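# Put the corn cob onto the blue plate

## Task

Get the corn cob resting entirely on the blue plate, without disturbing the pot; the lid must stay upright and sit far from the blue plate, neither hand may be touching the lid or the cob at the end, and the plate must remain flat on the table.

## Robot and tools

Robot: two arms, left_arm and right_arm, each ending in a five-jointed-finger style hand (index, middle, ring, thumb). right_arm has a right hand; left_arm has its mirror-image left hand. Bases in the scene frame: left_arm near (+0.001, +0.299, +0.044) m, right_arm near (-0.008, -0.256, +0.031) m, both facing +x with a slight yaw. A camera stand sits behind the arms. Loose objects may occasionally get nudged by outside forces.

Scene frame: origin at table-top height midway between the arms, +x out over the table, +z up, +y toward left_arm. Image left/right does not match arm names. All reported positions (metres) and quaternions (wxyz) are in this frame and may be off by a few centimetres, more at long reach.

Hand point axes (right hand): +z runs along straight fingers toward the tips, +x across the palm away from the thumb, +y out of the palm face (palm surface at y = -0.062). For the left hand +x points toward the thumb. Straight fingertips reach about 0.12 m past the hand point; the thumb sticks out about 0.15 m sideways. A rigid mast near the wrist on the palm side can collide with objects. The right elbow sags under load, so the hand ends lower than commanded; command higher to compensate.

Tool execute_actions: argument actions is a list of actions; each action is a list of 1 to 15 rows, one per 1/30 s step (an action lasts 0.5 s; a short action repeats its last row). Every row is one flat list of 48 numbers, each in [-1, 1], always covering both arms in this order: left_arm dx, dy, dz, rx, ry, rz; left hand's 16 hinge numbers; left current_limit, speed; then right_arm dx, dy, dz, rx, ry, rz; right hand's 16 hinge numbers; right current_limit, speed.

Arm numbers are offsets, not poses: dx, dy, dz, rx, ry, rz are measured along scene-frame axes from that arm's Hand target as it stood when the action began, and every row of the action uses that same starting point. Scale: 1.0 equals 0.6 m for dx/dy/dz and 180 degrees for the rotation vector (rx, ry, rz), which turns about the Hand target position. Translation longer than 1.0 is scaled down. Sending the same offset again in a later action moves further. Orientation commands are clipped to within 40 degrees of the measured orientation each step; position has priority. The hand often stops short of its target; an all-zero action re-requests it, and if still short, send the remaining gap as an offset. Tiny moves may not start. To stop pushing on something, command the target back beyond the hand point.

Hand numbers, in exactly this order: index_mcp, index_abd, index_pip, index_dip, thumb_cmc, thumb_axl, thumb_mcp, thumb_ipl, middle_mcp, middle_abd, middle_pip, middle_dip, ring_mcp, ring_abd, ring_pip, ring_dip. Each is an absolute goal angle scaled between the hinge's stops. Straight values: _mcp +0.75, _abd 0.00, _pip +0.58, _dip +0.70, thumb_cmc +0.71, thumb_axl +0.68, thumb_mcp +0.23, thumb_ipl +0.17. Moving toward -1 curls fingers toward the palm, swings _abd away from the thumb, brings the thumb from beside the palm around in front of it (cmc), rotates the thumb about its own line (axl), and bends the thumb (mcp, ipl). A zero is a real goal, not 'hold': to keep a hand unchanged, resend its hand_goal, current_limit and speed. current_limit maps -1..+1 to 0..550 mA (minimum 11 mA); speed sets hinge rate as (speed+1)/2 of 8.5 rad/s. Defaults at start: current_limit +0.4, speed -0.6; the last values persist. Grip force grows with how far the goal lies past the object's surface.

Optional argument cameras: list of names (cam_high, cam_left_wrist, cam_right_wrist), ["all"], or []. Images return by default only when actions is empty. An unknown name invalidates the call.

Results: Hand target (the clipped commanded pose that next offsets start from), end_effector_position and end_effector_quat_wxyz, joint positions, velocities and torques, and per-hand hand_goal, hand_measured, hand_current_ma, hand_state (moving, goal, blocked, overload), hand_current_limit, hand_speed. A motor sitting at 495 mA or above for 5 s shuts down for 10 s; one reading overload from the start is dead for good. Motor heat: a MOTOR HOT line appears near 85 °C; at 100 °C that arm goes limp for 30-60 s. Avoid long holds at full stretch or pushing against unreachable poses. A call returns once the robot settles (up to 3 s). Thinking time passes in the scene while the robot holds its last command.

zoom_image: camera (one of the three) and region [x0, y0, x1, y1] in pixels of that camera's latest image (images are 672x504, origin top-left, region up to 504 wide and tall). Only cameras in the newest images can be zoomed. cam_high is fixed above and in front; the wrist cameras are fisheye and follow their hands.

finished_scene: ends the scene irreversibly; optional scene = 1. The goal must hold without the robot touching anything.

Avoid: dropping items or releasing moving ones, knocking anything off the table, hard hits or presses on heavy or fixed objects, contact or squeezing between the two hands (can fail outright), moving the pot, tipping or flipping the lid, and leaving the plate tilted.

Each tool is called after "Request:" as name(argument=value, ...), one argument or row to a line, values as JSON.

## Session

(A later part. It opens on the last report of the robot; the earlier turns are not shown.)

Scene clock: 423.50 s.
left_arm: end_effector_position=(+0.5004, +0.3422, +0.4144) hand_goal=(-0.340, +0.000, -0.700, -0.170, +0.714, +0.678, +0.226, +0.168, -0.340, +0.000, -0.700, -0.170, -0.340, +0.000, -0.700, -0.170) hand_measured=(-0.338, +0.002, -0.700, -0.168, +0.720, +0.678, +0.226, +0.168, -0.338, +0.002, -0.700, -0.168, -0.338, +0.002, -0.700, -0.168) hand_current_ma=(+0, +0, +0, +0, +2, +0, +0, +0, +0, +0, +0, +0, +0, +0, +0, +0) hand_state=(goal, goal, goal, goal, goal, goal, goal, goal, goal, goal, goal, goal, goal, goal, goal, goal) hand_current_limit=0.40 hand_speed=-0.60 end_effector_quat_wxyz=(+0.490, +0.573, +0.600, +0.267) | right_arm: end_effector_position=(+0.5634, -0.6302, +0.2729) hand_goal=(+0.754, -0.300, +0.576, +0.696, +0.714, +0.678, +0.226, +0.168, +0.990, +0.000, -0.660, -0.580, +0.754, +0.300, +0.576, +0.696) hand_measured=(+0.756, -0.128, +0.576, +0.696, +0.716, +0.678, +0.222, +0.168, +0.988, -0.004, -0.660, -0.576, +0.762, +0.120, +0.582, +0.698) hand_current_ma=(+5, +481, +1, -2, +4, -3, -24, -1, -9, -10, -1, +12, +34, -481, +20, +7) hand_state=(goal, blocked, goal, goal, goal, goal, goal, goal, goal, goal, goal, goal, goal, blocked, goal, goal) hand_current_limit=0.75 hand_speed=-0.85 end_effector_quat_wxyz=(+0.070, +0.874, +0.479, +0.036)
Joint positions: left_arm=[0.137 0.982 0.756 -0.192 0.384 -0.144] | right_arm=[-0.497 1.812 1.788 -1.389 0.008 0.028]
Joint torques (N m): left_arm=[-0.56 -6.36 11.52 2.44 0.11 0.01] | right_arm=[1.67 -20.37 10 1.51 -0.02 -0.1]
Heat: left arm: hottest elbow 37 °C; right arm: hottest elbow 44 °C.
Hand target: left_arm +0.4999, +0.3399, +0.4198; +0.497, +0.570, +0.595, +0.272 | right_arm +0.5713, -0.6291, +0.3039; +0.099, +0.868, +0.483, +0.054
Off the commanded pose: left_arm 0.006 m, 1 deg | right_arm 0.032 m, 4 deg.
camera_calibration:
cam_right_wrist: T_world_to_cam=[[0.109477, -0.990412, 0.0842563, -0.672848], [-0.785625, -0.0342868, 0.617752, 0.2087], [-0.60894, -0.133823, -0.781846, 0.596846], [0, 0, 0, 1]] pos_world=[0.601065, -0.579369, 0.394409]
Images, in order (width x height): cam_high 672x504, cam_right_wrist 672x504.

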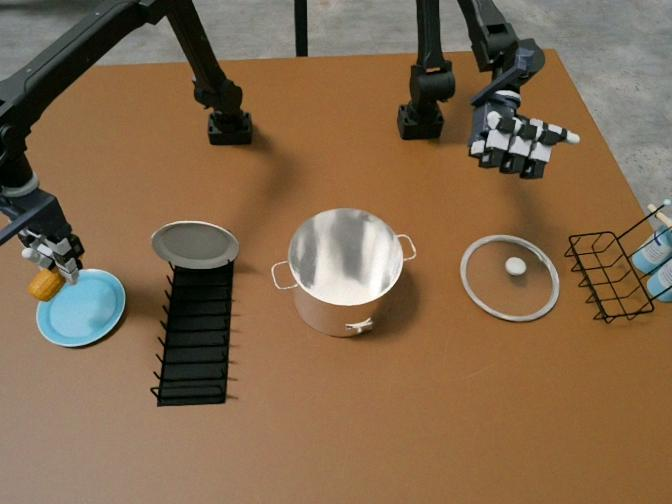

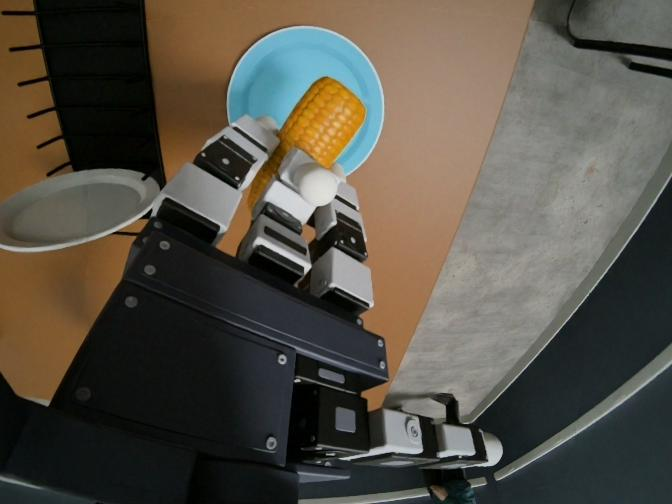

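Request:
execute_actions(
  actions=[
    [[0,0,0,0,0,0.0,-0.34,0,-0.7,-0.17,0.714,0.678,0.226,0.168,-0.34,0,-0.7,-0.17,-0.34,0,-0.7,-0.17,0.4,-0.6,0.01,0,-0.06,0,0,0,0.754,-0.3,0.576,0.696,0.714,0.678,0.226,0.168,0.99,0,-0.66,-0.58,0.754,0.3,0.576,0.696,0.75,-0.85]],
    [[0,0,0,0,0,0.0,-0.34,0,-0.7,-0.17,0.714,0.678,0.226,0.168,-0.34,0,-0.7,-0.17,-0.34,0,-0.7,-0.17,0.4,-0.6,0.01,0,-0.06,0,0,0,0.754,-0.3,0.576,0.696,0.714,0.678,0.226,0.168,0.99,0,-0.66,-0.58,0.754,0.3,0.576,0.696,0.75,-0.85]],
  ],
  cameras=["cam_right_wrist","cam_high"],
)

Request:
zoom_image(
  camera="cam_high",
  region=[0, 200, 170, 370],
)

Scene clock: 434.43 s.
left_arm: end_effector_position=(+0.5004, +0.3422, +0.4144) hand_goal=(-0.340, +0.000, -0.700, -0.170, +0.714, +0.678, +0.226, +0.168, -0.340, +0.000, -0.700, -0.170, -0.340, +0.000, -0.700, -0.170) hand_measured=(-0.338, +0.002, -0.700, -0.168, +0.720, +0.678, +0.226, +0.168, -0.338, +0.002, -0.700, -0.168, -0.338, +0.002, -0.700, -0.168) hand_current_ma=(+0, +0, +0, +0, +2, +0, +0, +0, +0, +0, +0, +0, +0, +0, +0, +0) hand_state=(goal, goal, goal, goal, goal, goal, goal, goal, goal, goal, goal, goal, goal, goal, goal, goal) hand_current_limit=0.40 hand_speed=-0.60 end_effector_quat_wxyz=(+0.490, +0.573, +0.600, +0.267) | right_arm: end_effector_position=(+0.5715, -0.6299, +0.2085) hand_goal=(+0.754, -0.300, +0.576, +0.696, +0.714, +0.678, +0.226, +0.168, +0.990, +0.000, -0.660, -0.580, +0.754, +0.300, +0.576, +0.696) hand_measured=(+0.756, -0.128, +0.576, +0.696, +0.716, +0.678, +0.222, +0.168, +0.988, -0.004, -0.660, -0.576, +0.762, +0.120, +0.582, +0.698) hand_current_ma=(+7, +481, +1, -2, +4, -3, -24, -1, -8, -10, -1, +12, +38, -481, +21, +7) hand_state=(goal, blocked, goal, goal, goal, goal, goal, goal, goal, goal, goal, goal, goal, blocked, goal, goal) hand_current_limit=0.75 hand_speed=-0.85 end_effector_quat_wxyz=(+0.074, +0.872, +0.481, +0.039)
Joint positions: left_arm=[0.137 0.982 0.756 -0.192 0.384 -0.144] | right_arm=[-0.49 1.842 1.657 -1.218 0.008 0.028]
Joint torques (N m): left_arm=[-0.5 -6.36 11.51 2.41 0.11 0.01] | right_arm=[2.14 -19.66 9.96 1.58 0.1 -0.01]
Heat: left arm: hottest elbow 37 °C; right arm: hottest elbow 42 °C.
Hand target: left_arm +0.4999, +0.3399, +0.4198; +0.497, +0.570, +0.595, +0.272 | right_arm +0.5833, -0.6290, +0.2316; +0.099, +0.868, +0.483, +0.054
Off the commanded pose: left_arm 0.006 m, 1 deg | right_arm 0.026 m, 3 deg.
camera_calibration:
cam_right_wrist: T_world_to_cam=[[0.115153, -0.989178, 0.0909239, -0.671822], [-0.791222, -0.0359951, 0.610469, 0.258626], [-0.60059, -0.142238, -0.786804, 0.542436], [0, 0, 0, 1]] pos_world=[0.607775, -0.578087, 0.329992]
Images, in order (width x height): cam_high 672x504, cam_right_wrist 672x504.

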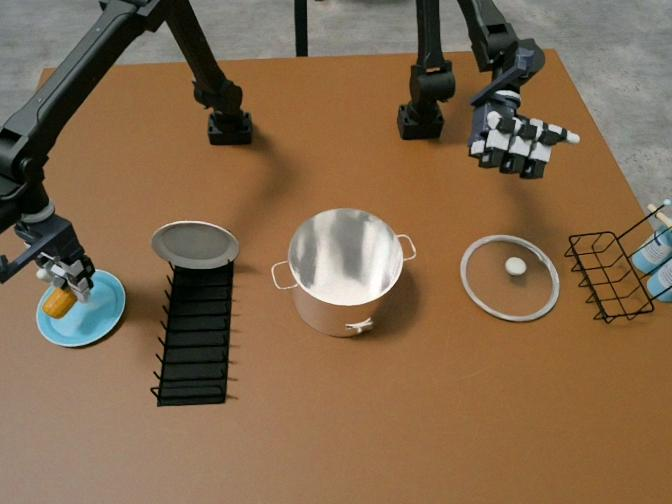

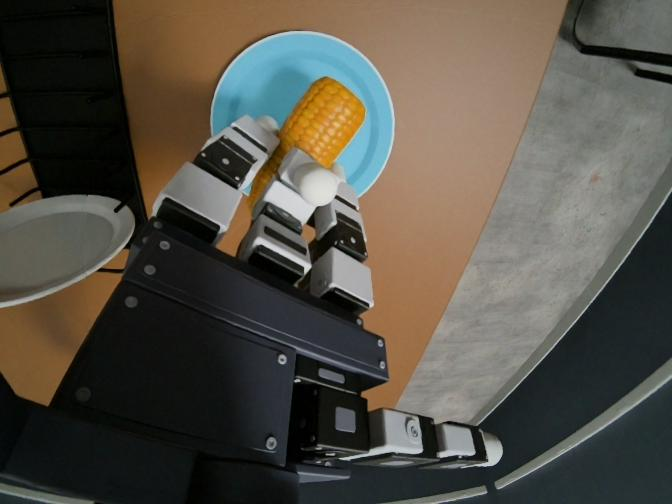

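Scaled by 2.965 from the camera's 672x504 image, which has a finer 960x720 frame.

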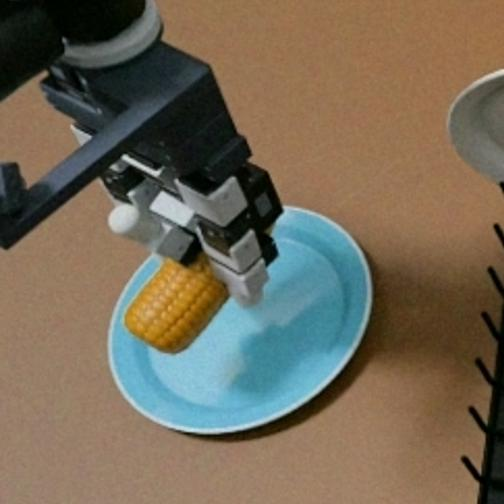

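Request:
execute_actions(
  actions=[
    [[0,0,0,0,0,0.0,-0.34,0,-0.7,-0.17,0.714,0.678,0.226,0.168,-0.34,0,-0.7,-0.17,-0.34,0,-0.7,-0.17,0.4,-0.6,0,0,-0.055,0,0,0,0.754,-0.3,0.576,0.696,0.714,0.678,0.226,0.168,0.99,0,-0.66,-0.58,0.754,0.3,0.576,0.696,0.75,-0.85]],
  ],
  cameras=["cam_right_wrist","cam_high"],
)

Request:
zoom_image(
  camera="cam_high",
  region=[0, 200, 170, 370],
)

Scene clock: 462.93 s.
left_arm: end_effector_position=(+0.5004, +0.3422, +0.4144) hand_goal=(-0.340, +0.000, -0.700, -0.170, +0.714, +0.678, +0.226, +0.168, -0.340, +0.000, -0.700, -0.170, -0.340, +0.000, -0.700, -0.170) hand_measured=(-0.338, +0.002, -0.700, -0.168, +0.720, +0.678, +0.226, +0.168, -0.338, +0.002, -0.700, -0.168, -0.338, +0.002, -0.700, -0.168) hand_current_ma=(+0, +0, +0, +0, +2, +0, +0, +0, +0, +0, +0, +0, +0, +0, +0, +0) hand_state=(goal, goal, goal, goal, goal, goal, goal, goal, goal, goal, goal, goal, goal, goal, goal, goal) hand_current_limit=0.40 hand_speed=-0.60 end_effector_quat_wxyz=(+0.490, +0.573, +0.600, +0.267) | right_arm: end_effector_position=(+0.5711, -0.6297, +0.1789) hand_goal=(+0.754, -0.300, +0.576, +0.696, +0.714, +0.678, +0.226, +0.168, +0.990, +0.000, -0.660, -0.580, +0.754, +0.300, +0.576, +0.696) hand_measured=(+0.756, -0.128, +0.576, +0.696, +0.716, +0.678, +0.222, +0.168, +0.988, -0.004, -0.660, -0.576, +0.764, +0.120, +0.582, +0.698) hand_current_ma=(+6, +481, +1, -2, +4, -3, -24, -1, -8, -10, -1, +12, +39, -481, +21, +7) hand_state=(goal, blocked, goal, goal, goal, goal, goal, goal, goal, goal, goal, goal, goal, blocked, goal, goal) hand_current_limit=0.75 hand_speed=-0.85 end_effector_quat_wxyz=(+0.077, +0.872, +0.481, +0.040)
Joint positions: left_arm=[0.137 0.982 0.756 -0.192 0.384 -0.144] | right_arm=[-0.49 1.856 1.596 -1.137 0.008 0.028]
Joint torques (N m): left_arm=[-0.5 -6.3 11.49 2.45 0.11 0.01] | right_arm=[2.02 -19.43 9.74 1.54 0.09 -0.02]
Heat: left arm: hottest elbow 37 °C; right arm: hottest elbow 41 °C.
Hand target: left_arm +0.4999, +0.3399, +0.4198; +0.497, +0.570, +0.595, +0.272 | right_arm +0.5834, -0.6290, +0.1989; +0.099, +0.868, +0.483, +0.054
Off the commanded pose: left_arm 0.006 m, 1 deg | right_arm 0.023 m, 3 deg.
camera_calibration:
cam_right_wrist: T_world_to_cam=[[0.11464, -0.988936, 0.0941453, -0.66904], [-0.794056, -0.034275, 0.606877, 0.279724], [-0.596936, -0.144329, -0.7892, 0.515909], [0, 0, 0, 1]] pos_world=[0.606779, -0.577589, 0.300384]
Images, in order (width x height): cam_high 672x504, cam_right_wrist 672x504.

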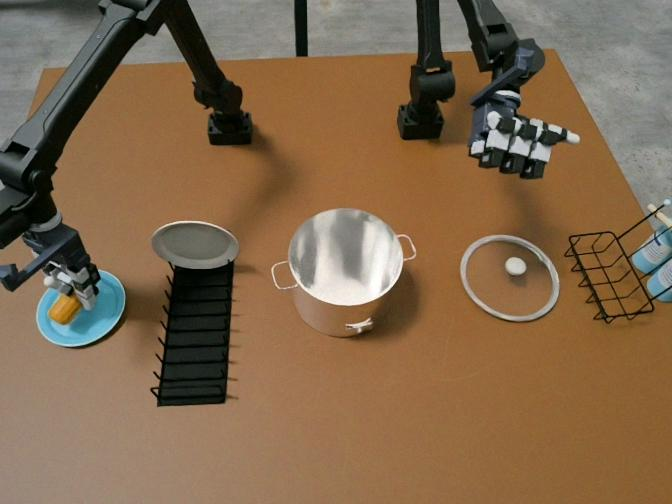

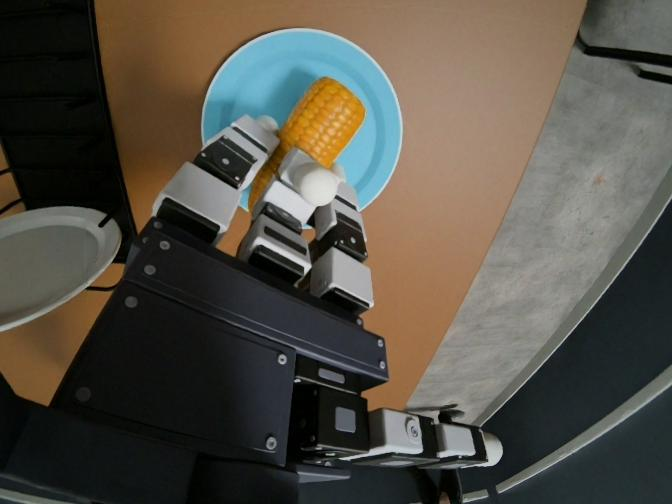

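Scaled by 2.965 from the camera's 672x504 image, which has a finer 960x720 frame.

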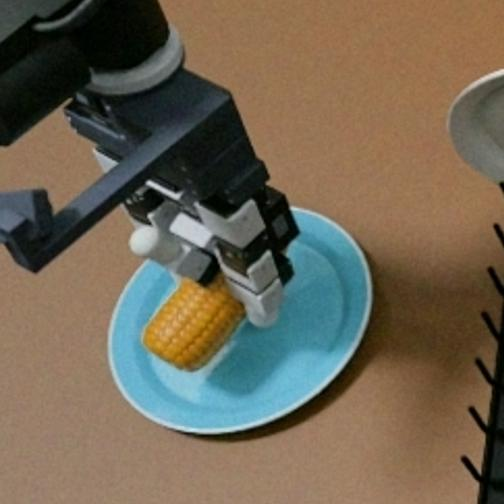

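Request:
execute_actions(
  actions=[
    [[0,0,0,0,0,0.0,-0.34,0,-0.7,-0.17,0.714,0.678,0.226,0.168,-0.34,0,-0.7,-0.17,-0.34,0,-0.7,-0.17,0.4,-0.6,0,0.005,-0.022,0,0,0,0.754,-0.3,0.576,0.696,0.714,0.678,0.226,0.168,0.99,0,-0.66,-0.58,0.754,0.3,0.576,0.696,0.75,-0.85]],
  ],
  cameras=["cam_right_wrist","cam_high"],
)

Request:
zoom_image(
  camera="cam_high",
  region=[0, 200, 170, 370],
)

Request:
zoom_image(
  camera="cam_right_wrist",
  region=[180, 0, 440, 220],
)

Scene clock: 470.17 s.
left_arm: end_effector_position=(+0.5004, +0.3422, +0.4144) hand_goal=(-0.340, +0.000, -0.700, -0.170, +0.714, +0.678, +0.226, +0.168, -0.340, +0.000, -0.700, -0.170, -0.340, +0.000, -0.700, -0.170) hand_measured=(-0.338, +0.002, -0.700, -0.168, +0.720, +0.678, +0.226, +0.168, -0.338, +0.002, -0.700, -0.168, -0.338, +0.002, -0.700, -0.168) hand_current_ma=(+0, +0, +0, +0, +2, +0, +0, +0, +0, +0, +0, +0, +0, +0, +0, +0) hand_state=(goal, goal, goal, goal, goal, goal, goal, goal, goal, goal, goal, goal, goal, goal, goal, goal) hand_current_limit=0.40 hand_speed=-0.60 end_effector_quat_wxyz=(+0.490, +0.573, +0.600, +0.267) | right_arm: end_effector_position=(+0.5717, -0.6264, +0.1700) hand_goal=(+0.754, -0.300, +0.576, +0.696, +0.714, +0.678, +0.226, +0.168, +0.990, +0.000, -0.660, -0.580, +0.754, +0.300, +0.576, +0.696) hand_measured=(+0.756, -0.128, +0.576, +0.696, +0.716, +0.678, +0.222, +0.168, +0.988, -0.004, -0.660, -0.576, +0.764, +0.120, +0.582, +0.698) hand_current_ma=(+6, +481, +1, -2, +4, -3, -24, -1, -8, -10, -1, +12, +39, -481, +21, +7) hand_state=(goal, blocked, goal, goal, goal, goal, goal, goal, goal, goal, goal, goal, goal, blocked, goal, goal) hand_current_limit=0.75 hand_speed=-0.85 end_effector_quat_wxyz=(+0.079, +0.871, +0.483, +0.042)
Joint positions: left_arm=[0.137 0.982 0.756 -0.192 0.384 -0.144] | right_arm=[-0.486 1.856 1.569 -1.104 0.008 0.028]
Joint torques (N m): left_arm=[-0.5 -6.36 11.51 2.44 0.1 0.01] | right_arm=[2.02 -18.84 9.5 1.58 0.13 0]
Heat: left arm: hottest elbow 37 °C; right arm: hottest elbow 40 °C.
Hand target: left_arm +0.4999, +0.3399, +0.4198; +0.497, +0.570, +0.595, +0.272 | right_arm +0.5833, -0.6259, +0.1856; +0.099, +0.868, +0.483, +0.054
Off the commanded pose: left_arm 0.006 m, 1 deg | right_arm 0.020 m, 3 deg.
camera_calibration:
cam_right_wrist: T_world_to_cam=[[0.118337, -0.988125, 0.0980113, -0.667333], [-0.797292, -0.0357175, 0.602537, 0.287367], [-0.59188, -0.149446, -0.79205, 0.504156], [0, 0, 0, 1]] pos_world=[0.606485, -0.573801, 0.291574]
Images, in order (width x height): cam_high 672x504, cam_right_wrist 672x504.

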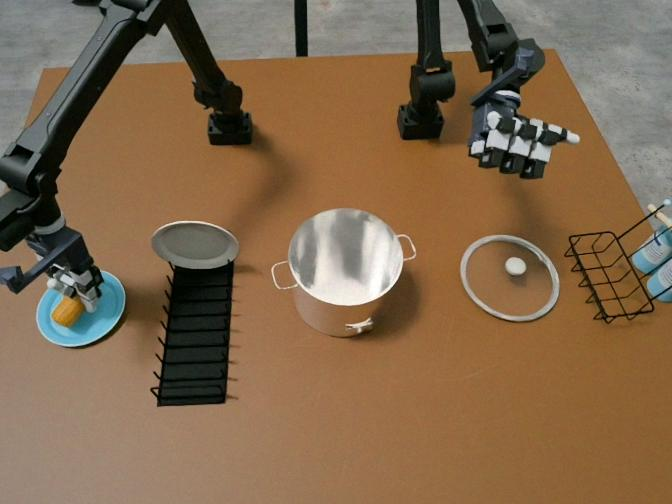

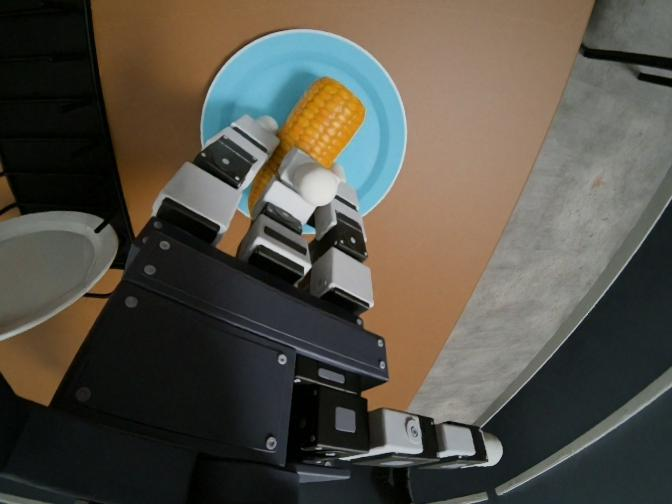

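Scaled by 2.965 from the camera's 672x504 image, which has a finer 960x720 frame.

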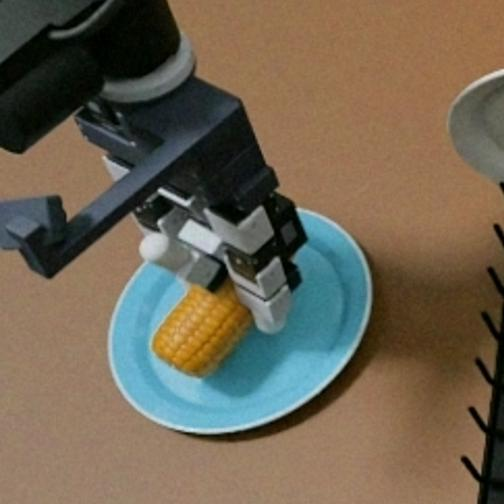

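Scaled by 1.938 from the camera's 672x504 image, which has a finer 960x720 frame.

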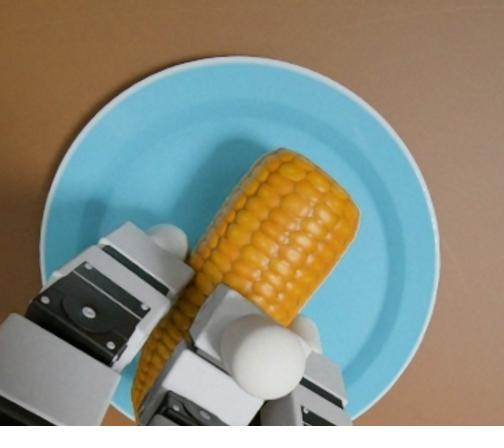

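Request:
execute_actions(
  actions=[
    [[0,0,0,0,0,0.0,-0.34,0,-0.7,-0.17,0.714,0.678,0.226,0.168,-0.34,0,-0.7,-0.17,-0.34,0,-0.7,-0.17,0.4,-0.6,0.014,0,-0.02,0,0,0,0.754,-0.3,0.576,0.696,0.714,0.678,0.226,0.168,0.99,0,-0.66,-0.58,0.754,0.3,0.576,0.696,0.75,-0.85]],
  ],
  cameras=["cam_right_wrist","cam_high"],
)

Request:
zoom_image(
  camera="cam_high",
  region=[0, 200, 170, 370],
)

Request:
zoom_image(
  camera="cam_right_wrist",
  region=[180, 0, 440, 220],
)

Scene clock: 477.60 s.
left_arm: end_effector_position=(+0.5004, +0.3422, +0.4144) hand_goal=(-0.340, +0.000, -0.700, -0.170, +0.714, +0.678, +0.226, +0.168, -0.340, +0.000, -0.700, -0.170, -0.340, +0.000, -0.700, -0.170) hand_measured=(-0.338, +0.002, -0.700, -0.168, +0.720, +0.678, +0.226, +0.168, -0.338, +0.002, -0.700, -0.168, -0.338, +0.002, -0.700, -0.168) hand_current_ma=(+0, +0, +0, +0, +2, +0, +0, +0, +0, +0, +0, +0, +0, +0, +0, +0) hand_state=(goal, goal, goal, goal, goal, goal, goal, goal, goal, goal, goal, goal, goal, goal, goal, goal) hand_current_limit=0.40 hand_speed=-0.60 end_effector_quat_wxyz=(+0.490, +0.573, +0.600, +0.267) | right_arm: end_effector_position=(+0.5782, -0.6245, +0.1527) hand_goal=(+0.754, -0.300, +0.576, +0.696, +0.714, +0.678, +0.226, +0.168, +0.990, +0.000, -0.660, -0.580, +0.754, +0.300, +0.576, +0.696) hand_measured=(+0.756, -0.128, +0.576, +0.696, +0.716, +0.678, +0.222, +0.168, +0.988, -0.004, -0.660, -0.576, +0.764, +0.120, +0.582, +0.698) hand_current_ma=(+6, +481, +1, -2, +4, -3, -24, -1, -8, -10, -1, +12, +39, -481, +21, +7) hand_state=(goal, blocked, goal, goal, goal, goal, goal, goal, goal, goal, goal, goal, goal, blocked, goal, goal) hand_current_limit=0.75 hand_speed=-0.85 end_effector_quat_wxyz=(+0.075, +0.871, +0.484, +0.040)
Joint positions: left_arm=[0.137 0.982 0.756 -0.192 0.384 -0.144] | right_arm=[-0.478 1.885 1.569 -1.084 0.009 0.035]
Joint torques (N m): left_arm=[-0.5 -6.48 11.51 2.44 0.11 0.01] | right_arm=[1.9 -19.6 9.91 1.65 0.18 0.03]
Heat: left arm: hottest elbow 38 °C; right arm: hottest elbow 39 °C.
Hand target: left_arm +0.4999, +0.3399, +0.4198; +0.497, +0.570, +0.595, +0.272 | right_arm +0.5918, -0.6258, +0.1734; +0.099, +0.868, +0.483, +0.054
Off the commanded pose: left_arm 0.006 m, 1 deg | right_arm 0.025 m, 3 deg.
camera_calibration:
cam_right_wrist: T_world_to_cam=[[0.12022, -0.988507, 0.0916564, -0.664858], [-0.792504, -0.0399563, 0.608556, 0.296706], [-0.5979, -0.145799, -0.7882, 0.499761], [0, 0, 0, 1]] pos_world=[0.613878, -0.572497, 0.274288]
Images, in order (width x height): cam_high 672x504, cam_right_wrist 672x504.

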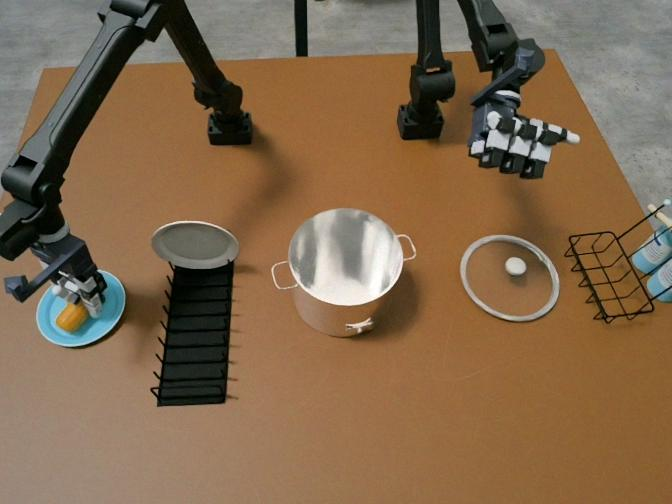

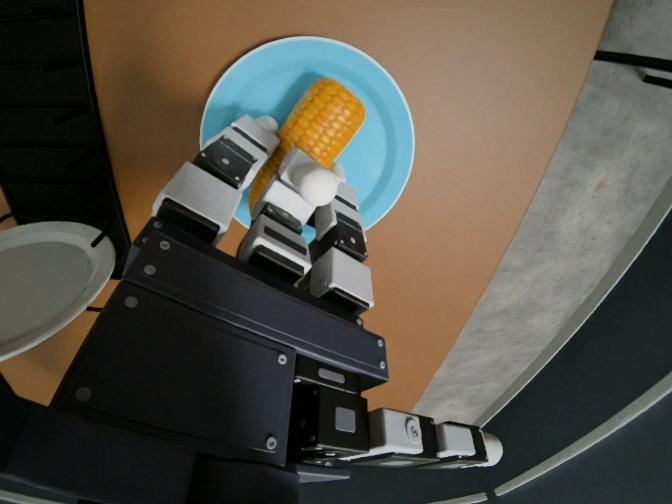

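Scaled by 2.965 from the camera's 672x504 image, which has a finer 960x720 frame.

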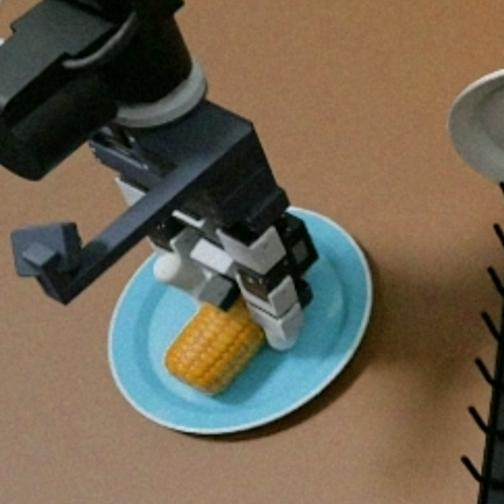

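Scaled by 1.938 from the camera's 672x504 image, which has a finer 960x720 frame.

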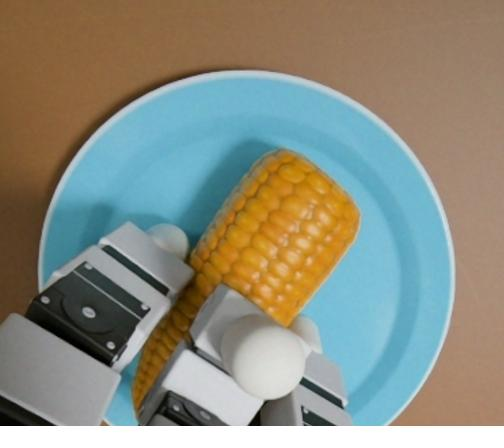

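Request:
execute_actions(
  actions=[
    [[0,0,0,0,0,0.0,-0.34,0,-0.7,-0.17,0.714,0.678,0.226,0.168,-0.34,0,-0.7,-0.17,-0.34,0,-0.7,-0.17,0.4,-0.6,0,0,-0.02,0,0,0,0.754,-0.3,0.576,0.696,0.714,0.678,0.226,0.168,0.99,0,-0.66,-0.58,0.754,0.3,0.576,0.696,0.75,-0.85]],
  ],
  cameras=["cam_right_wrist","cam_high"],
)

Request:
zoom_image(
  camera="cam_high",
  region=[0, 200, 170, 370],
)

Request:
zoom_image(
  camera="cam_right_wrist",
  region=[180, 0, 440, 220],
)

Scene clock: 481.23 s.
left_arm: end_effector_position=(+0.5004, +0.3422, +0.4144) hand_goal=(-0.340, +0.000, -0.700, -0.170, +0.714, +0.678, +0.226, +0.168, -0.340, +0.000, -0.700, -0.170, -0.340, +0.000, -0.700, -0.170) hand_measured=(-0.338, +0.002, -0.700, -0.168, +0.720, +0.678, +0.226, +0.168, -0.338, +0.002, -0.700, -0.168, -0.338, +0.002, -0.700, -0.168) hand_current_ma=(+0, +0, +0, +0, +2, +0, +0, +0, +0, +0, +0, +0, +0, +0, +0, +0) hand_state=(goal, goal, goal, goal, goal, goal, goal, goal, goal, goal, goal, goal, goal, goal, goal, goal) hand_current_limit=0.40 hand_speed=-0.60 end_effector_quat_wxyz=(+0.490, +0.573, +0.600, +0.267) | right_arm: end_effector_position=(+0.5812, -0.6263, +0.1514) hand_goal=(+0.754, -0.300, +0.576, +0.696, +0.714, +0.678, +0.226, +0.168, +0.990, +0.000, -0.660, -0.580, +0.754, +0.300, +0.576, +0.696) hand_measured=(+0.756, -0.128, +0.576, +0.696, +0.716, +0.678, +0.222, +0.168, +0.988, -0.004, -0.660, -0.576, +0.764, +0.120, +0.582, +0.698) hand_current_ma=(+7, +481, +1, -2, +4, -3, -24, -1, -8, -10, -1, +12, +39, -481, +21, +7) hand_state=(goal, blocked, goal, goal, goal, goal, goal, goal, goal, goal, goal, goal, goal, blocked, goal, goal) hand_current_limit=0.75 hand_speed=-0.85 end_effector_quat_wxyz=(+0.083, +0.870, +0.483, +0.045)
Joint positions: left_arm=[0.137 0.982 0.756 -0.192 0.384 -0.144] | right_arm=[-0.478 1.887 1.562 -1.057 0.009 0.036]
Joint torques (N m): left_arm=[-0.56 -6.3 11.49 2.43 0.11 0.01] | right_arm=[2.08 -18.67 9.1 1.59 0.2 0]
Heat: left arm: hottest elbow 38 °C; right arm: hottest elbow 39 °C.
Hand target: left_arm +0.4999, +0.3399, +0.4198; +0.497, +0.570, +0.595, +0.272 | right_arm +0.5918, -0.6258, +0.1614; +0.099, +0.868, +0.483, +0.054
Off the commanded pose: left_arm 0.006 m, 1 deg | right_arm 0.015 m, 2 deg.
camera_calibration:
cam_right_wrist: T_world_to_cam=[[0.118332, -0.987686, 0.102342, -0.666856], [-0.801936, -0.0342768, 0.596426, 0.310737], [-0.585574, -0.152648, -0.796117, 0.489934], [0, 0, 0, 1]] pos_world=[0.614994, -0.573206, 0.27296]
Images, in order (width x height): cam_high 672x504, cam_right_wrist 672x504.

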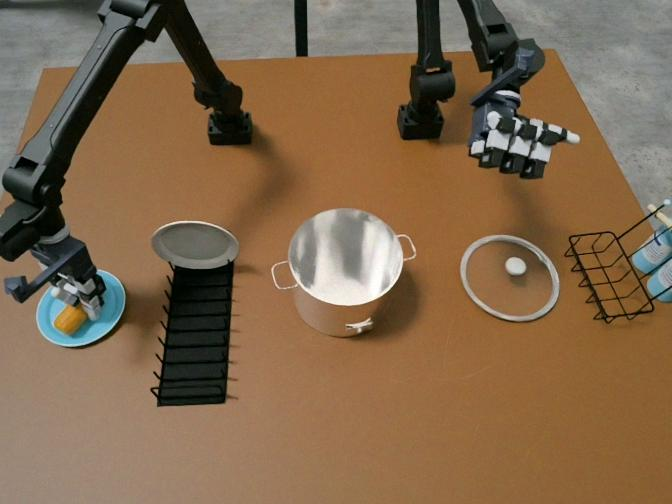

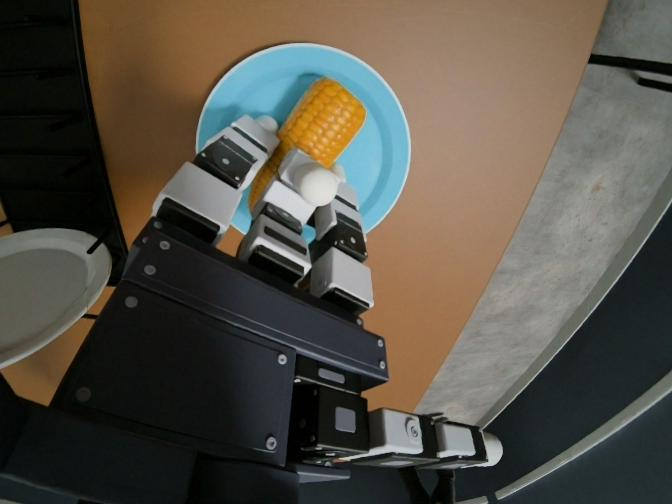

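Scaled by 2.965 from the camera's 672x504 image, which has a finer 960x720 frame.

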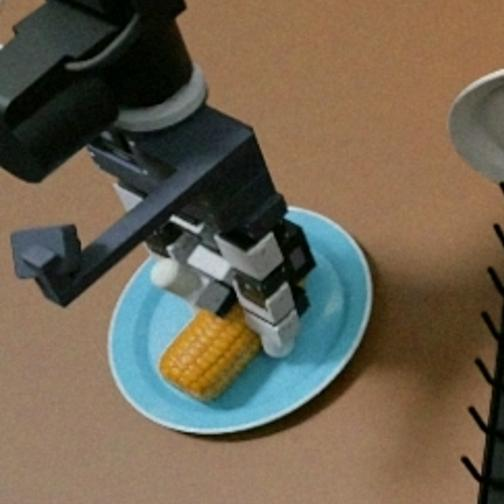

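Scaled by 1.938 from the camera's 672x504 image, which has a finer 960x720 frame.

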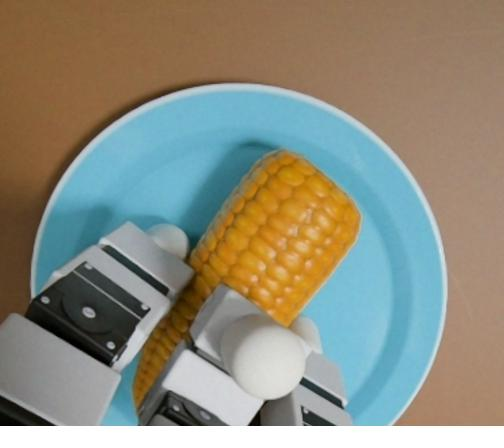

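Request:
execute_actions(
  actions=[
    [[0,0,0,0,0,0.0,-0.34,0,-0.7,-0.17,0.714,0.678,0.226,0.168,-0.34,0,-0.7,-0.17,-0.34,0,-0.7,-0.17,0.4,-0.6,-0.004,0,-0.018,0,0,0,0.754,-0.3,0.576,0.696,0.714,0.678,0.226,0.168,0.99,0,-0.66,-0.58,0.754,0.3,0.576,0.696,0.75,-0.85]],
  ],
  cameras=["cam_right_wrist","cam_high"],
)

Request:
zoom_image(
  camera="cam_high",
  region=[0, 200, 170, 370],
)

Request:
zoom_image(
  camera="cam_right_wrist",
  region=[180, 0, 440, 220],
)

Scene clock: 485.77 s.
left_arm: end_effector_position=(+0.5004, +0.3422, +0.4144) hand_goal=(-0.340, +0.000, -0.700, -0.170, +0.714, +0.678, +0.226, +0.168, -0.340, +0.000, -0.700, -0.170, -0.340, +0.000, -0.700, -0.170) hand_measured=(-0.338, +0.002, -0.700, -0.168, +0.720, +0.678, +0.226, +0.168, -0.338, +0.002, -0.700, -0.168, -0.338, +0.002, -0.700, -0.168) hand_current_ma=(+0, +0, +0, +0, +2, +0, +0, +0, +0, +0, +0, +0, +0, +0, +0, +0) hand_state=(goal, goal, goal, goal, goal, goal, goal, goal, goal, goal, goal, goal, goal, goal, goal, goal) hand_current_limit=0.40 hand_speed=-0.60 end_effector_quat_wxyz=(+0.490, +0.573, +0.600, +0.267) | right_arm: end_effector_position=(+0.5839, -0.6278, +0.1510) hand_goal=(+0.754, -0.300, +0.576, +0.696, +0.714, +0.678, +0.226, +0.168, +0.990, +0.000, -0.660, -0.580, +0.754, +0.300, +0.576, +0.696) hand_measured=(+0.758, -0.128, +0.578, +0.696, +0.716, +0.678, +0.222, +0.168, +0.988, -0.004, -0.660, -0.576, +0.764, +0.120, +0.582, +0.698) hand_current_ma=(+16, +481, +4, -2, +4, -3, -24, -1, -8, -10, -1, +12, +41, -481, +21, +7) hand_state=(goal, blocked, goal, goal, goal, goal, goal, goal, goal, goal, goal, goal, goal, blocked, goal, goal) hand_current_limit=0.75 hand_speed=-0.85 end_effector_quat_wxyz=(+0.090, +0.870, +0.483, +0.049)
Joint positions: left_arm=[0.137 0.982 0.756 -0.192 0.384 -0.144] | right_arm=[-0.478 1.887 1.554 -1.032 0.009 0.036]
Joint torques (N m): left_arm=[-0.5 -6.36 11.49 2.43 0.11 0] | right_arm=[1.79 -18.37 7.86 1.8 0.18 0]
Heat: left arm: hottest elbow 38 °C; right arm: hottest elbow 39 °C.
Hand target: left_arm +0.4999, +0.3399, +0.4198; +0.497, +0.570, +0.595, +0.272 | right_arm +0.5895, -0.6258, +0.1507; +0.099, +0.868, +0.483, +0.054
Off the commanded pose: left_arm 0.006 m, 1 deg | right_arm 0.006 m, 1 deg.
camera_calibration:
cam_right_wrist: T_world_to_cam=[[0.116743, -0.986751, 0.112668, -0.668634], [-0.810909, -0.0292066, 0.584443, 0.323215], [-0.573409, -0.159593, -0.803575, 0.480728], [0, 0, 0, 1]] pos_world=[0.61581, -0.573615, 0.272734]
Images, in order (width x height): cam_high 672x504, cam_right_wrist 672x504.

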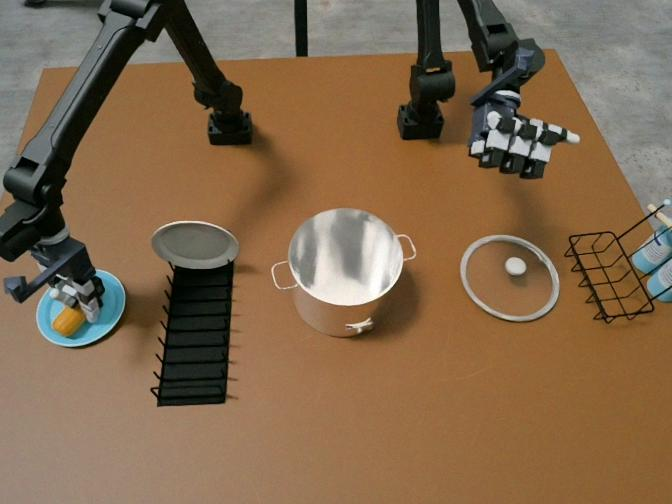

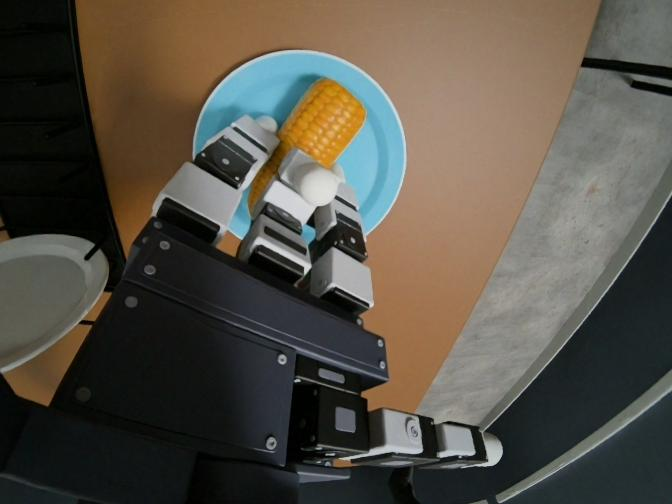

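Scaled by 2.965 from the camera's 672x504 image, which has a finer 960x720 frame.

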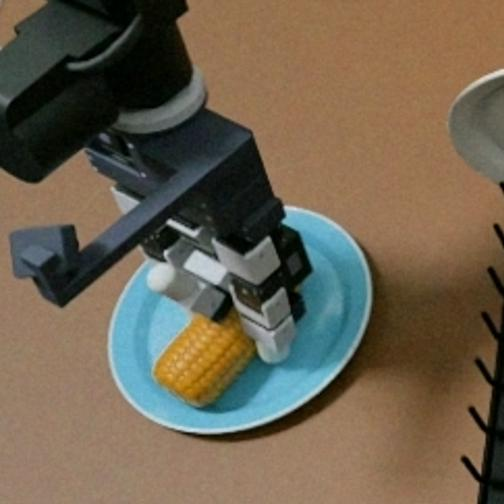

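Scaled by 1.938 from the camera's 672x504 image, which has a finer 960x720 frame.

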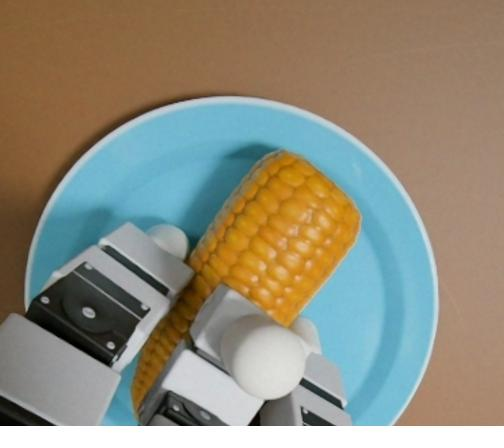

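Request:
execute_actions(
  actions=[
    [[0,0,0,0,0,0.0,-0.34,0,-0.7,-0.17,0.714,0.678,0.226,0.168,-0.34,0,-0.7,-0.17,-0.34,0,-0.7,-0.17,0.4,-0.6,-0.01,0,-0.018,0,0,0,0.754,-0.3,0.576,0.696,0.714,0.678,0.226,0.168,0.99,0,-0.66,-0.58,0.754,0.3,0.576,0.696,0.75,-0.85]],
  ],
  cameras=["cam_right_wrist","cam_high"],
)

Request:
zoom_image(
  camera="cam_high",
  region=[0, 200, 170, 370],
)

Request:
zoom_image(
  camera="cam_right_wrist",
  region=[180, 0, 440, 220],
)

Scene clock: 491.60 s.
left_arm: end_effector_position=(+0.5004, +0.3422, +0.4144) hand_goal=(-0.340, +0.000, -0.700, -0.170, +0.714, +0.678, +0.226, +0.168, -0.340, +0.000, -0.700, -0.170, -0.340, +0.000, -0.700, -0.170) hand_measured=(-0.338, +0.002, -0.700, -0.168, +0.720, +0.678, +0.226, +0.168, -0.338, +0.002, -0.700, -0.168, -0.338, +0.002, -0.700, -0.168) hand_current_ma=(+0, +0, +0, +0, +2, +0, +0, +0, +0, +0, +0, +0, +0, +0, +0, +0) hand_state=(goal, goal, goal, goal, goal, goal, goal, goal, goal, goal, goal, goal, goal, goal, goal, goal) hand_current_limit=0.40 hand_speed=-0.60 end_effector_quat_wxyz=(+0.490, +0.573, +0.600, +0.267) | right_arm: end_effector_position=(+0.5817, -0.6266, +0.1514) hand_goal=(+0.754, -0.300, +0.576, +0.696, +0.714, +0.678, +0.226, +0.168, +0.990, +0.000, -0.660, -0.580, +0.754, +0.300, +0.576, +0.696) hand_measured=(+0.760, -0.128, +0.578, +0.696, +0.716, +0.678, +0.222, +0.168, +0.988, -0.004, -0.660, -0.576, +0.764, +0.120, +0.582, +0.698) hand_current_ma=(+22, +481, +7, -2, +4, -3, -24, -1, -8, -10, -1, +12, +47, -481, +25, +8) hand_state=(goal, blocked, goal, goal, goal, goal, goal, goal, goal, goal, goal, goal, goal, blocked, goal, goal) hand_current_limit=0.75 hand_speed=-0.85 end_effector_quat_wxyz=(+0.099, +0.869, +0.482, +0.054)
Joint positions: left_arm=[0.137 0.982 0.756 -0.192 0.384 -0.144] | right_arm=[-0.478 1.872 1.526 -0.999 0.009 0.036]
Joint torques (N m): left_arm=[-0.44 -6.36 11.51 2.43 0.1 0.01] | right_arm=[1.38 -16.97 7.25 1.76 0.13 -0.05]
Heat: left arm: hottest elbow 38 °C; right arm: hottest elbow 39 °C.
Hand target: left_arm +0.4999, +0.3399, +0.4198; +0.497, +0.570, +0.595, +0.272 | right_arm +0.5833, -0.6258, +0.1398; +0.099, +0.868, +0.483, +0.054
Off the commanded pose: left_arm 0.006 m, 1 deg | right_arm 0.012 m, 0 deg.
camera_calibration:
cam_right_wrist: T_world_to_cam=[[0.114765, -0.985598, 0.1242, -0.667112], [-0.820642, -0.0236081, 0.570955, 0.332511], [-0.5598, -0.16745, -0.811532, 0.468371], [0, 0, 0, 1]] pos_world=[0.611628, -0.571225, 0.273105]
Images, in order (width x height): cam_high 672x504, cam_right_wrist 672x504.

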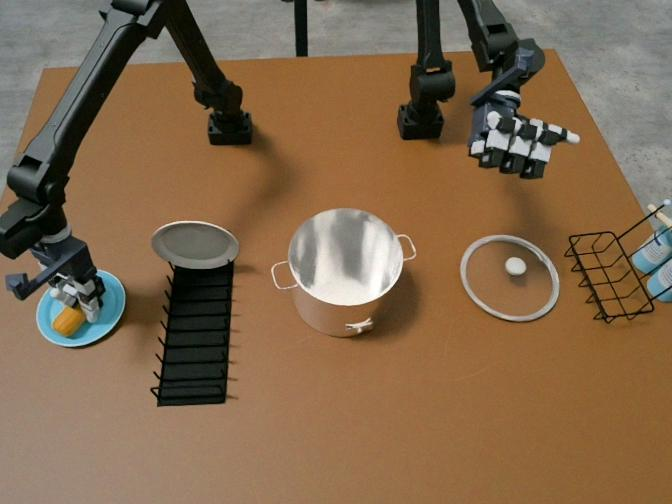

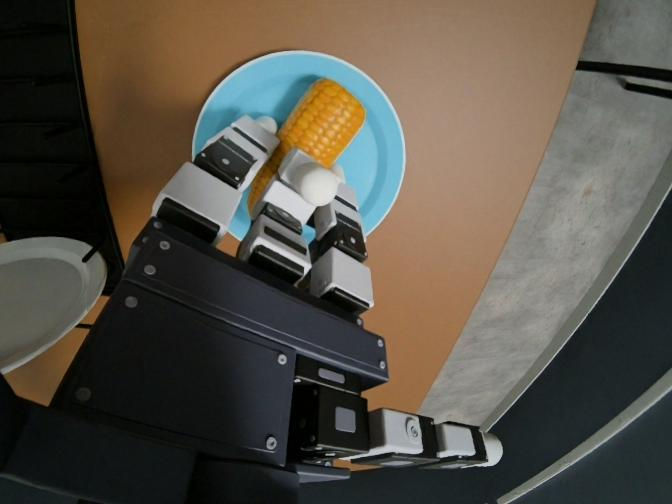

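Scaled by 2.965 from the camera's 672x504 image, which has a finer 960x720 frame.

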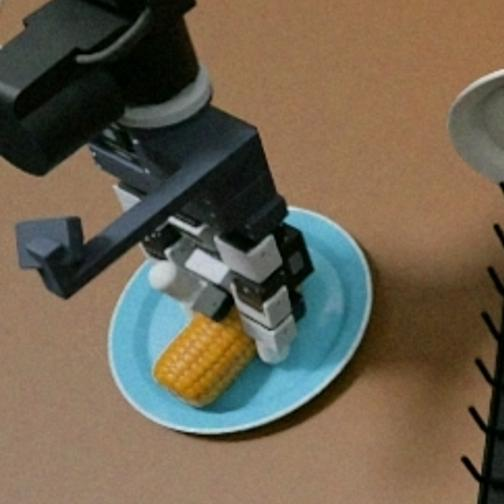

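Scaled by 1.938 from the camera's 672x504 image, which has a finer 960x720 frame.

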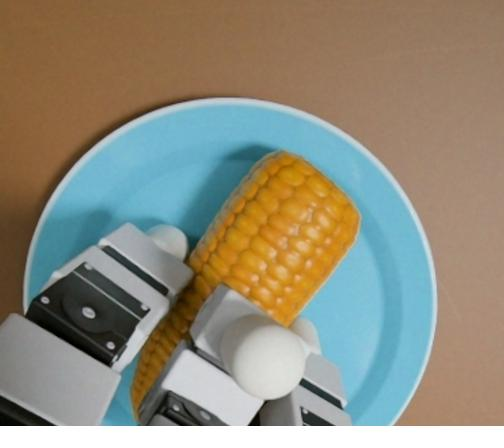

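Request:
execute_actions(
  actions=[
    [[0,0,0,0,0,0.0,-0.34,0,-0.7,-0.17,0.714,0.678,0.226,0.168,-0.34,0,-0.7,-0.17,-0.34,0,-0.7,-0.17,0.4,-0.6,0,0,0,0,0,0,0.754,-0.13,0.576,0.696,0.714,0.678,0.226,0.168,0.99,0,-0.68,-0.58,0.754,0.12,0.576,0.696,0.4,-0.92]],
    [[0,0,0,0,0,0.0,-0.34,0,-0.7,-0.17,0.714,0.678,0.226,0.168,-0.34,0,-0.7,-0.17,-0.34,0,-0.7,-0.17,0.4,-0.6,0,0,0.004,0,0,0,0.754,0.04,0.576,0.696,0.714,0.678,0.226,0.168,0.99,0,-0.75,-0.58,0.754,-0.04,0.576,0.696,0.4,-0.92]],
  ],
  cameras=["cam_right_wrist","cam_high"],
)

Request:
zoom_image(
  camera="cam_high",
  region=[0, 200, 170, 370],
)

Request:
zoom_image(
  camera="cam_right_wrist",
  region=[180, 0, 440, 220],
)

Scene clock: 497.77 s.
left_arm: end_effector_position=(+0.5004, +0.3422, +0.4144) hand_goal=(-0.340, +0.000, -0.700, -0.170, +0.714, +0.678, +0.226, +0.168, -0.340, +0.000, -0.700, -0.170, -0.340, +0.000, -0.700, -0.170) hand_measured=(-0.338, +0.002, -0.700, -0.168, +0.720, +0.678, +0.226, +0.168, -0.338, +0.002, -0.700, -0.168, -0.338, +0.002, -0.700, -0.168) hand_current_ma=(+0, +0, +0, +0, +2, +0, +0, +0, +0, +0, +0, +0, +0, +0, +0, +0) hand_state=(goal, goal, goal, goal, goal, goal, goal, goal, goal, goal, goal, goal, goal, goal, goal, goal) hand_current_limit=0.40 hand_speed=-0.60 end_effector_quat_wxyz=(+0.490, +0.573, +0.600, +0.267) | right_arm: end_effector_position=(+0.5805, -0.6231, +0.1457) hand_goal=(+0.754, +0.040, +0.576, +0.696, +0.714, +0.678, +0.226, +0.168, +0.990, +0.000, -0.750, -0.580, +0.754, -0.040, +0.576, +0.696) hand_measured=(+0.756, -0.022, +0.576, +0.696, +0.716, +0.678, +0.222, +0.168, +0.988, -0.004, -0.742, -0.576, +0.756, -0.036, +0.578, +0.698) hand_current_ma=(+6, -247, +3, +0, +4, -3, -24, -1, -7, -10, +33, +12, +11, +13, +10, +8) hand_state=(goal, blocked, goal, goal, goal, goal, goal, goal, goal, goal, goal, goal, goal, goal, goal, goal) hand_current_limit=0.40 hand_speed=-0.92 end_effector_quat_wxyz=(+0.094, +0.869, +0.484, +0.055)
Joint positions: left_arm=[0.137 0.982 0.756 -0.192 0.384 -0.144] | right_arm=[-0.475 1.873 1.515 -0.994 0.004 0.036]
Joint torques (N m): left_arm=[-0.44 -6.36 11.51 2.45 0.11 0.01] | right_arm=[1.14 -17.32 8.47 1.42 0.32 -0.05]
Motor temperatures (°C): left_arm=[30 25 38 25 24 24] | right_arm=[29 32 38 27 25 26]
Heat: left arm: hottest elbow 38 °C; right arm: hottest elbow 38 °C.
Hand target: left_arm +0.4999, +0.3399, +0.4198; +0.497, +0.570, +0.595, +0.272 | right_arm +0.5832, -0.6260, +0.1422; +0.099, +0.868, +0.483, +0.054
Off the commanded pose: left_arm 0.006 m, 1 deg | right_arm 0.005 m, 1 deg.
camera_calibration:
cam_right_wrist: T_world_to_cam=[[0.118463, -0.986147, 0.11611, -0.664166], [-0.818046, -0.0306473, 0.574335, 0.328474], [-0.56282, -0.163021, -0.810344, 0.467888], [0, 0, 0, 1]] pos_world=[0.610723, -0.568623, 0.267612]
Images, in order (width x height): cam_high 672x504, cam_right_wrist 672x504.

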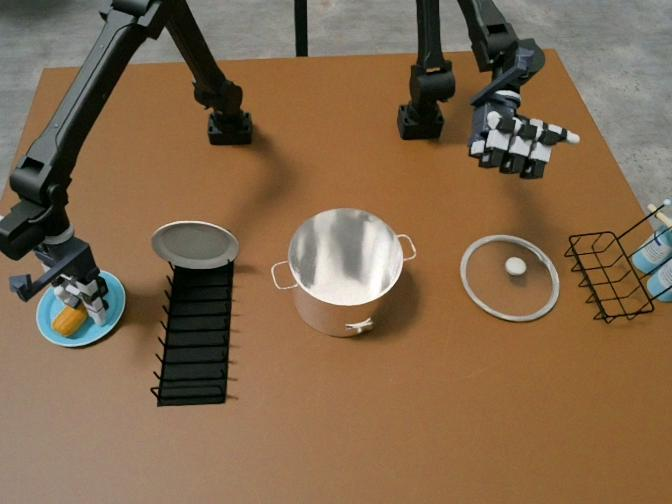

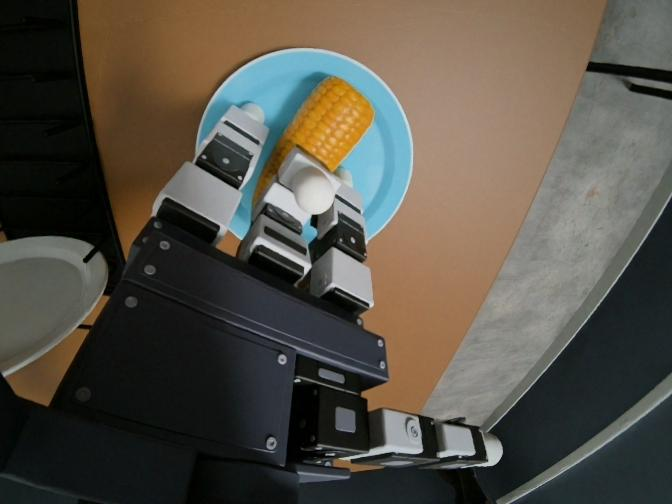

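Scaled by 2.965 from the camera's 672x504 image, which has a finer 960x720 frame.

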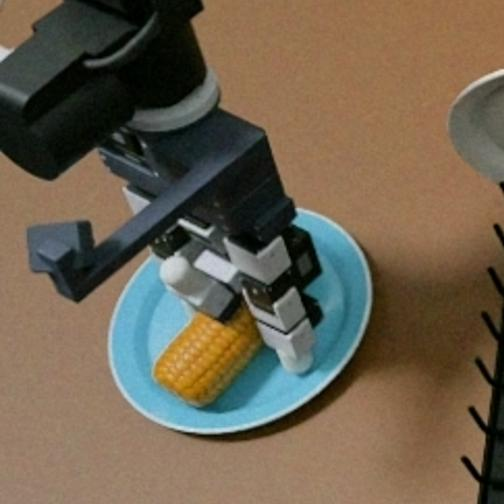

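Scaled by 1.938 from the camera's 672x504 image, which has a finer 960x720 frame.

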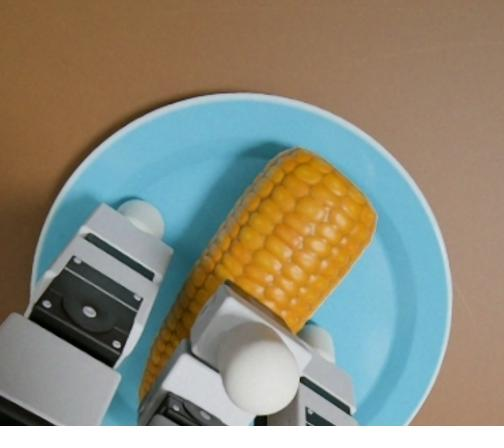

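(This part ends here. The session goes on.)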